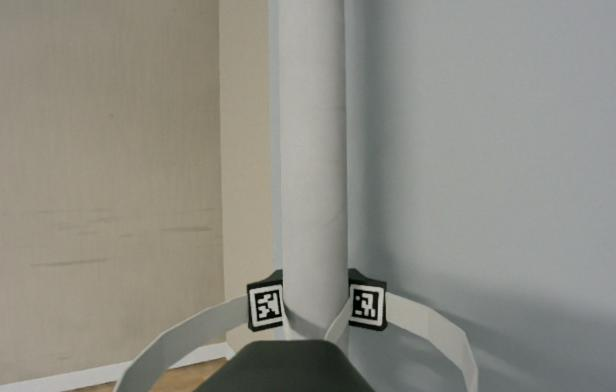

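Call:
move --blocking false --r2 '{"base":{"translate_m":-0.246,"strafe_m":-0.029},"joints":{"wrist_yaw_rad":0.4},"pace":"slow","speeds":{"wrist_yaw_rad":0.05}}' --cameras '[]'

Call:
wait --seconds 6 --cameras '["r2_wrist_camera","r2_head_camera"]'

Scene clock: 331.53 s.
move: r2 moving
r1: as last shown
r1.lidar_m: 1.06 0.96 1.18 2.36 2.51 2.05 1.96 2.09 2.42 2.32 1.13 0.94
r1.motor_effort: lift_m=+23(23) arm_m=-3(4) wheel_0=+2(2) wheel_1=+0(0) wheel_2=+2(2)
r1.servo_current: wrist_yaw_rad=52(59) wrist_pitch_rad=46(46) wrist_roll_rad=26(65) gripper_m=59(59)
r1.wrist_depth_mm: - - - - - 1756 1229 / - - - - - 1708 1255 / - 1182 1182 - - - 1138 / - - - - - - - / - - - - - - - / - - 183 199 171 - - / - 132 163 145 145 - -
r2.base_odometry: x=-3.311 y=-0.711 heading=-2.856
r2.turned_by_wheels: -0.001
r2.turned_by_imu: +0.000
r2.base_tilt: forward=-0.6 right=+0.1
r2.lidar_m: 0.39 1.65 2.39 2.74 1.48 1.44 2.79 2.36 1.82 0.99 0.57 0.48
r2.base_status: translate_m moving; strafe_m moving
r2.joint_positions: lift_m=+0.860 arm_m=+0.000 wrist_yaw_rad=+0.303 wrist_pitch_rad=+0.001 wrist_roll_rad=+0.000 gripper_m=-0.019
r2.joint_status: wrist_yaw_rad moving
r2.measured_speeds: translate_m=-0.049 strafe_m=-0.006 rotate_rad=+0.001 lift_m=+0.000 arm_m=+0.000 wrist_yaw_rad=+0.049 wrist_pitch_rad=+0.000 wrist_roll_rad=+0.000
r2.motor_effort: lift_m=+20(21) arm_m=-4(4) wheel_0=-11(20) wheel_1=-13(13) wheel_2=+14(14)
r2.servo_current: wrist_yaw_rad=111(124) wrist_pitch_rad=33(46) wrist_roll_rad=46(65) gripper_m=98(104)
r2.hand_pose: x=+0.4723 y=+0.0026 z=+1.0377 quat_wxyz=(+0.989, +0.000, +0.001, +0.151) (m; r2's base frame)
r2.wrist_depth_mm: - - - 164 222 198 - / - - - 165 224 199 183 / - - - 167 225 201 184 / - - - 167 227 202 185 / - - - 168 227 203 186 / - - - 168 183 200 187 / - - - - 227 197 187
pictures: none
No camera images: "cameras" was empty.

Scene clock: 334.77 s.
earlier move: r2 done
r1.base_odometry: x=-1.076 y=+1.188 heading=-2.343
r1.turned_by_wheels: +0.000
r1.turned_by_imu: +0.000
r1.base_tilt: forward=-1.6 right=+1.3
r1.lidar_m: 1.12 0.96 1.19 2.35 2.49 2.03 1.96 2.09 2.42 2.33 1.11 0.94
r1.base_status: not commanded
r1.joint_positions: lift_m=+0.690 arm_m=+0.000 wrist_yaw_rad=+0.003 wrist_pitch_rad=+0.002 wrist_roll_rad=+1.565 gripper_m=-0.019
r1.joint_status: not commanded
r1.measured_speeds: all 0
r1.motor_effort: lift_m=+23(23) arm_m=-3(4) wheel_0=+2(3) wheel_1=+0(1) wheel_2=+2(2)
r1.servo_current: wrist_yaw_rad=46(72) wrist_pitch_rad=46(52) wrist_roll_rad=52(65) gripper_m=59(65)
r1.hand_pose: x=+0.4595 y=-0.0867 z=+0.8672 quat_wxyz=(+0.709, +0.705, +0.002, +0.000) (m; r1's base frame)
r1.wrist_depth_mm: - - - - - 1756 1229 / - - - - - 1756 1229 / - - - - - 1756 1255 / - - 1336 - - - 1182 / - - - - - - 1138 / - - 183 198 171 - - / - 132 163 145 144 - -
r2.base_odometry: x=-3.095 y=-0.619 heading=-2.855
r2.turned_by_wheels: +0.001
r2.turned_by_imu: +0.001
r2.base_tilt: forward=-0.6 right=+0.0
r2.lidar_m: 0.42 2.00 2.57 2.94 1.31 1.49 2.57 2.16 2.16 1.20 0.72 0.50
r2.base_status: done
r2.joint_positions: lift_m=+0.860 arm_m=+0.000 wrist_yaw_rad=+0.397 wrist_pitch_rad=+0.001 wrist_roll_rad=+0.000 gripper_m=-0.019
r2.joint_status: all done
r2.measured_speeds: all 0
r2.motor_effort: lift_m=+20(21) arm_m=-4(5) wheel_0=-5(20) wheel_1=-9(13) wheel_2=+13(16)
r2.servo_current: wrist_yaw_rad=59(150) wrist_pitch_rad=46(46) wrist_roll_rad=59(65) gripper_m=98(104)
r2.hand_pose: x=+0.4707 y=+0.0309 z=+1.0377 quat_wxyz=(+0.980, +0.000, +0.001, +0.197) (m; r2's base frame)
r2.wrist_depth_mm: - - - 164 224 205 193 / - - - 166 226 206 195 / - - - 167 227 208 195 / - - - 166 229 208 196 / - - - 169 230 210 198 / - - 185 171 181 211 198 / - - - - 229 - 199
wait: 3.23 of 6 s (r2 has come to rest)
pictures: r2_head_camera, r2_wrist_camera
Images, in order (width x height): r2_head_camera 420x560, r2_wrist_camera 616x392.

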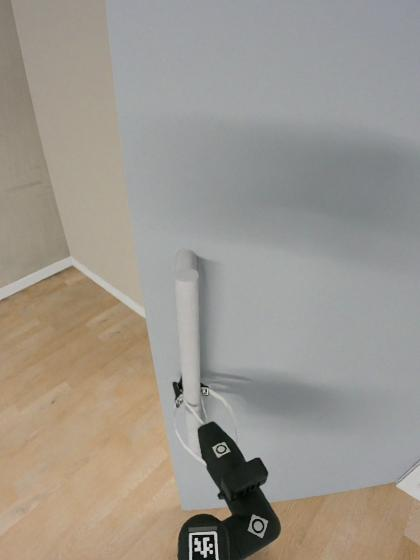

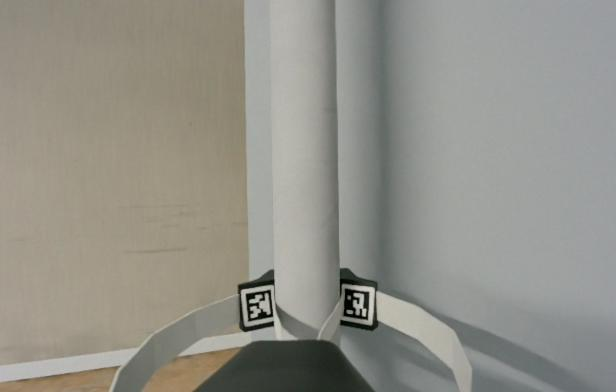

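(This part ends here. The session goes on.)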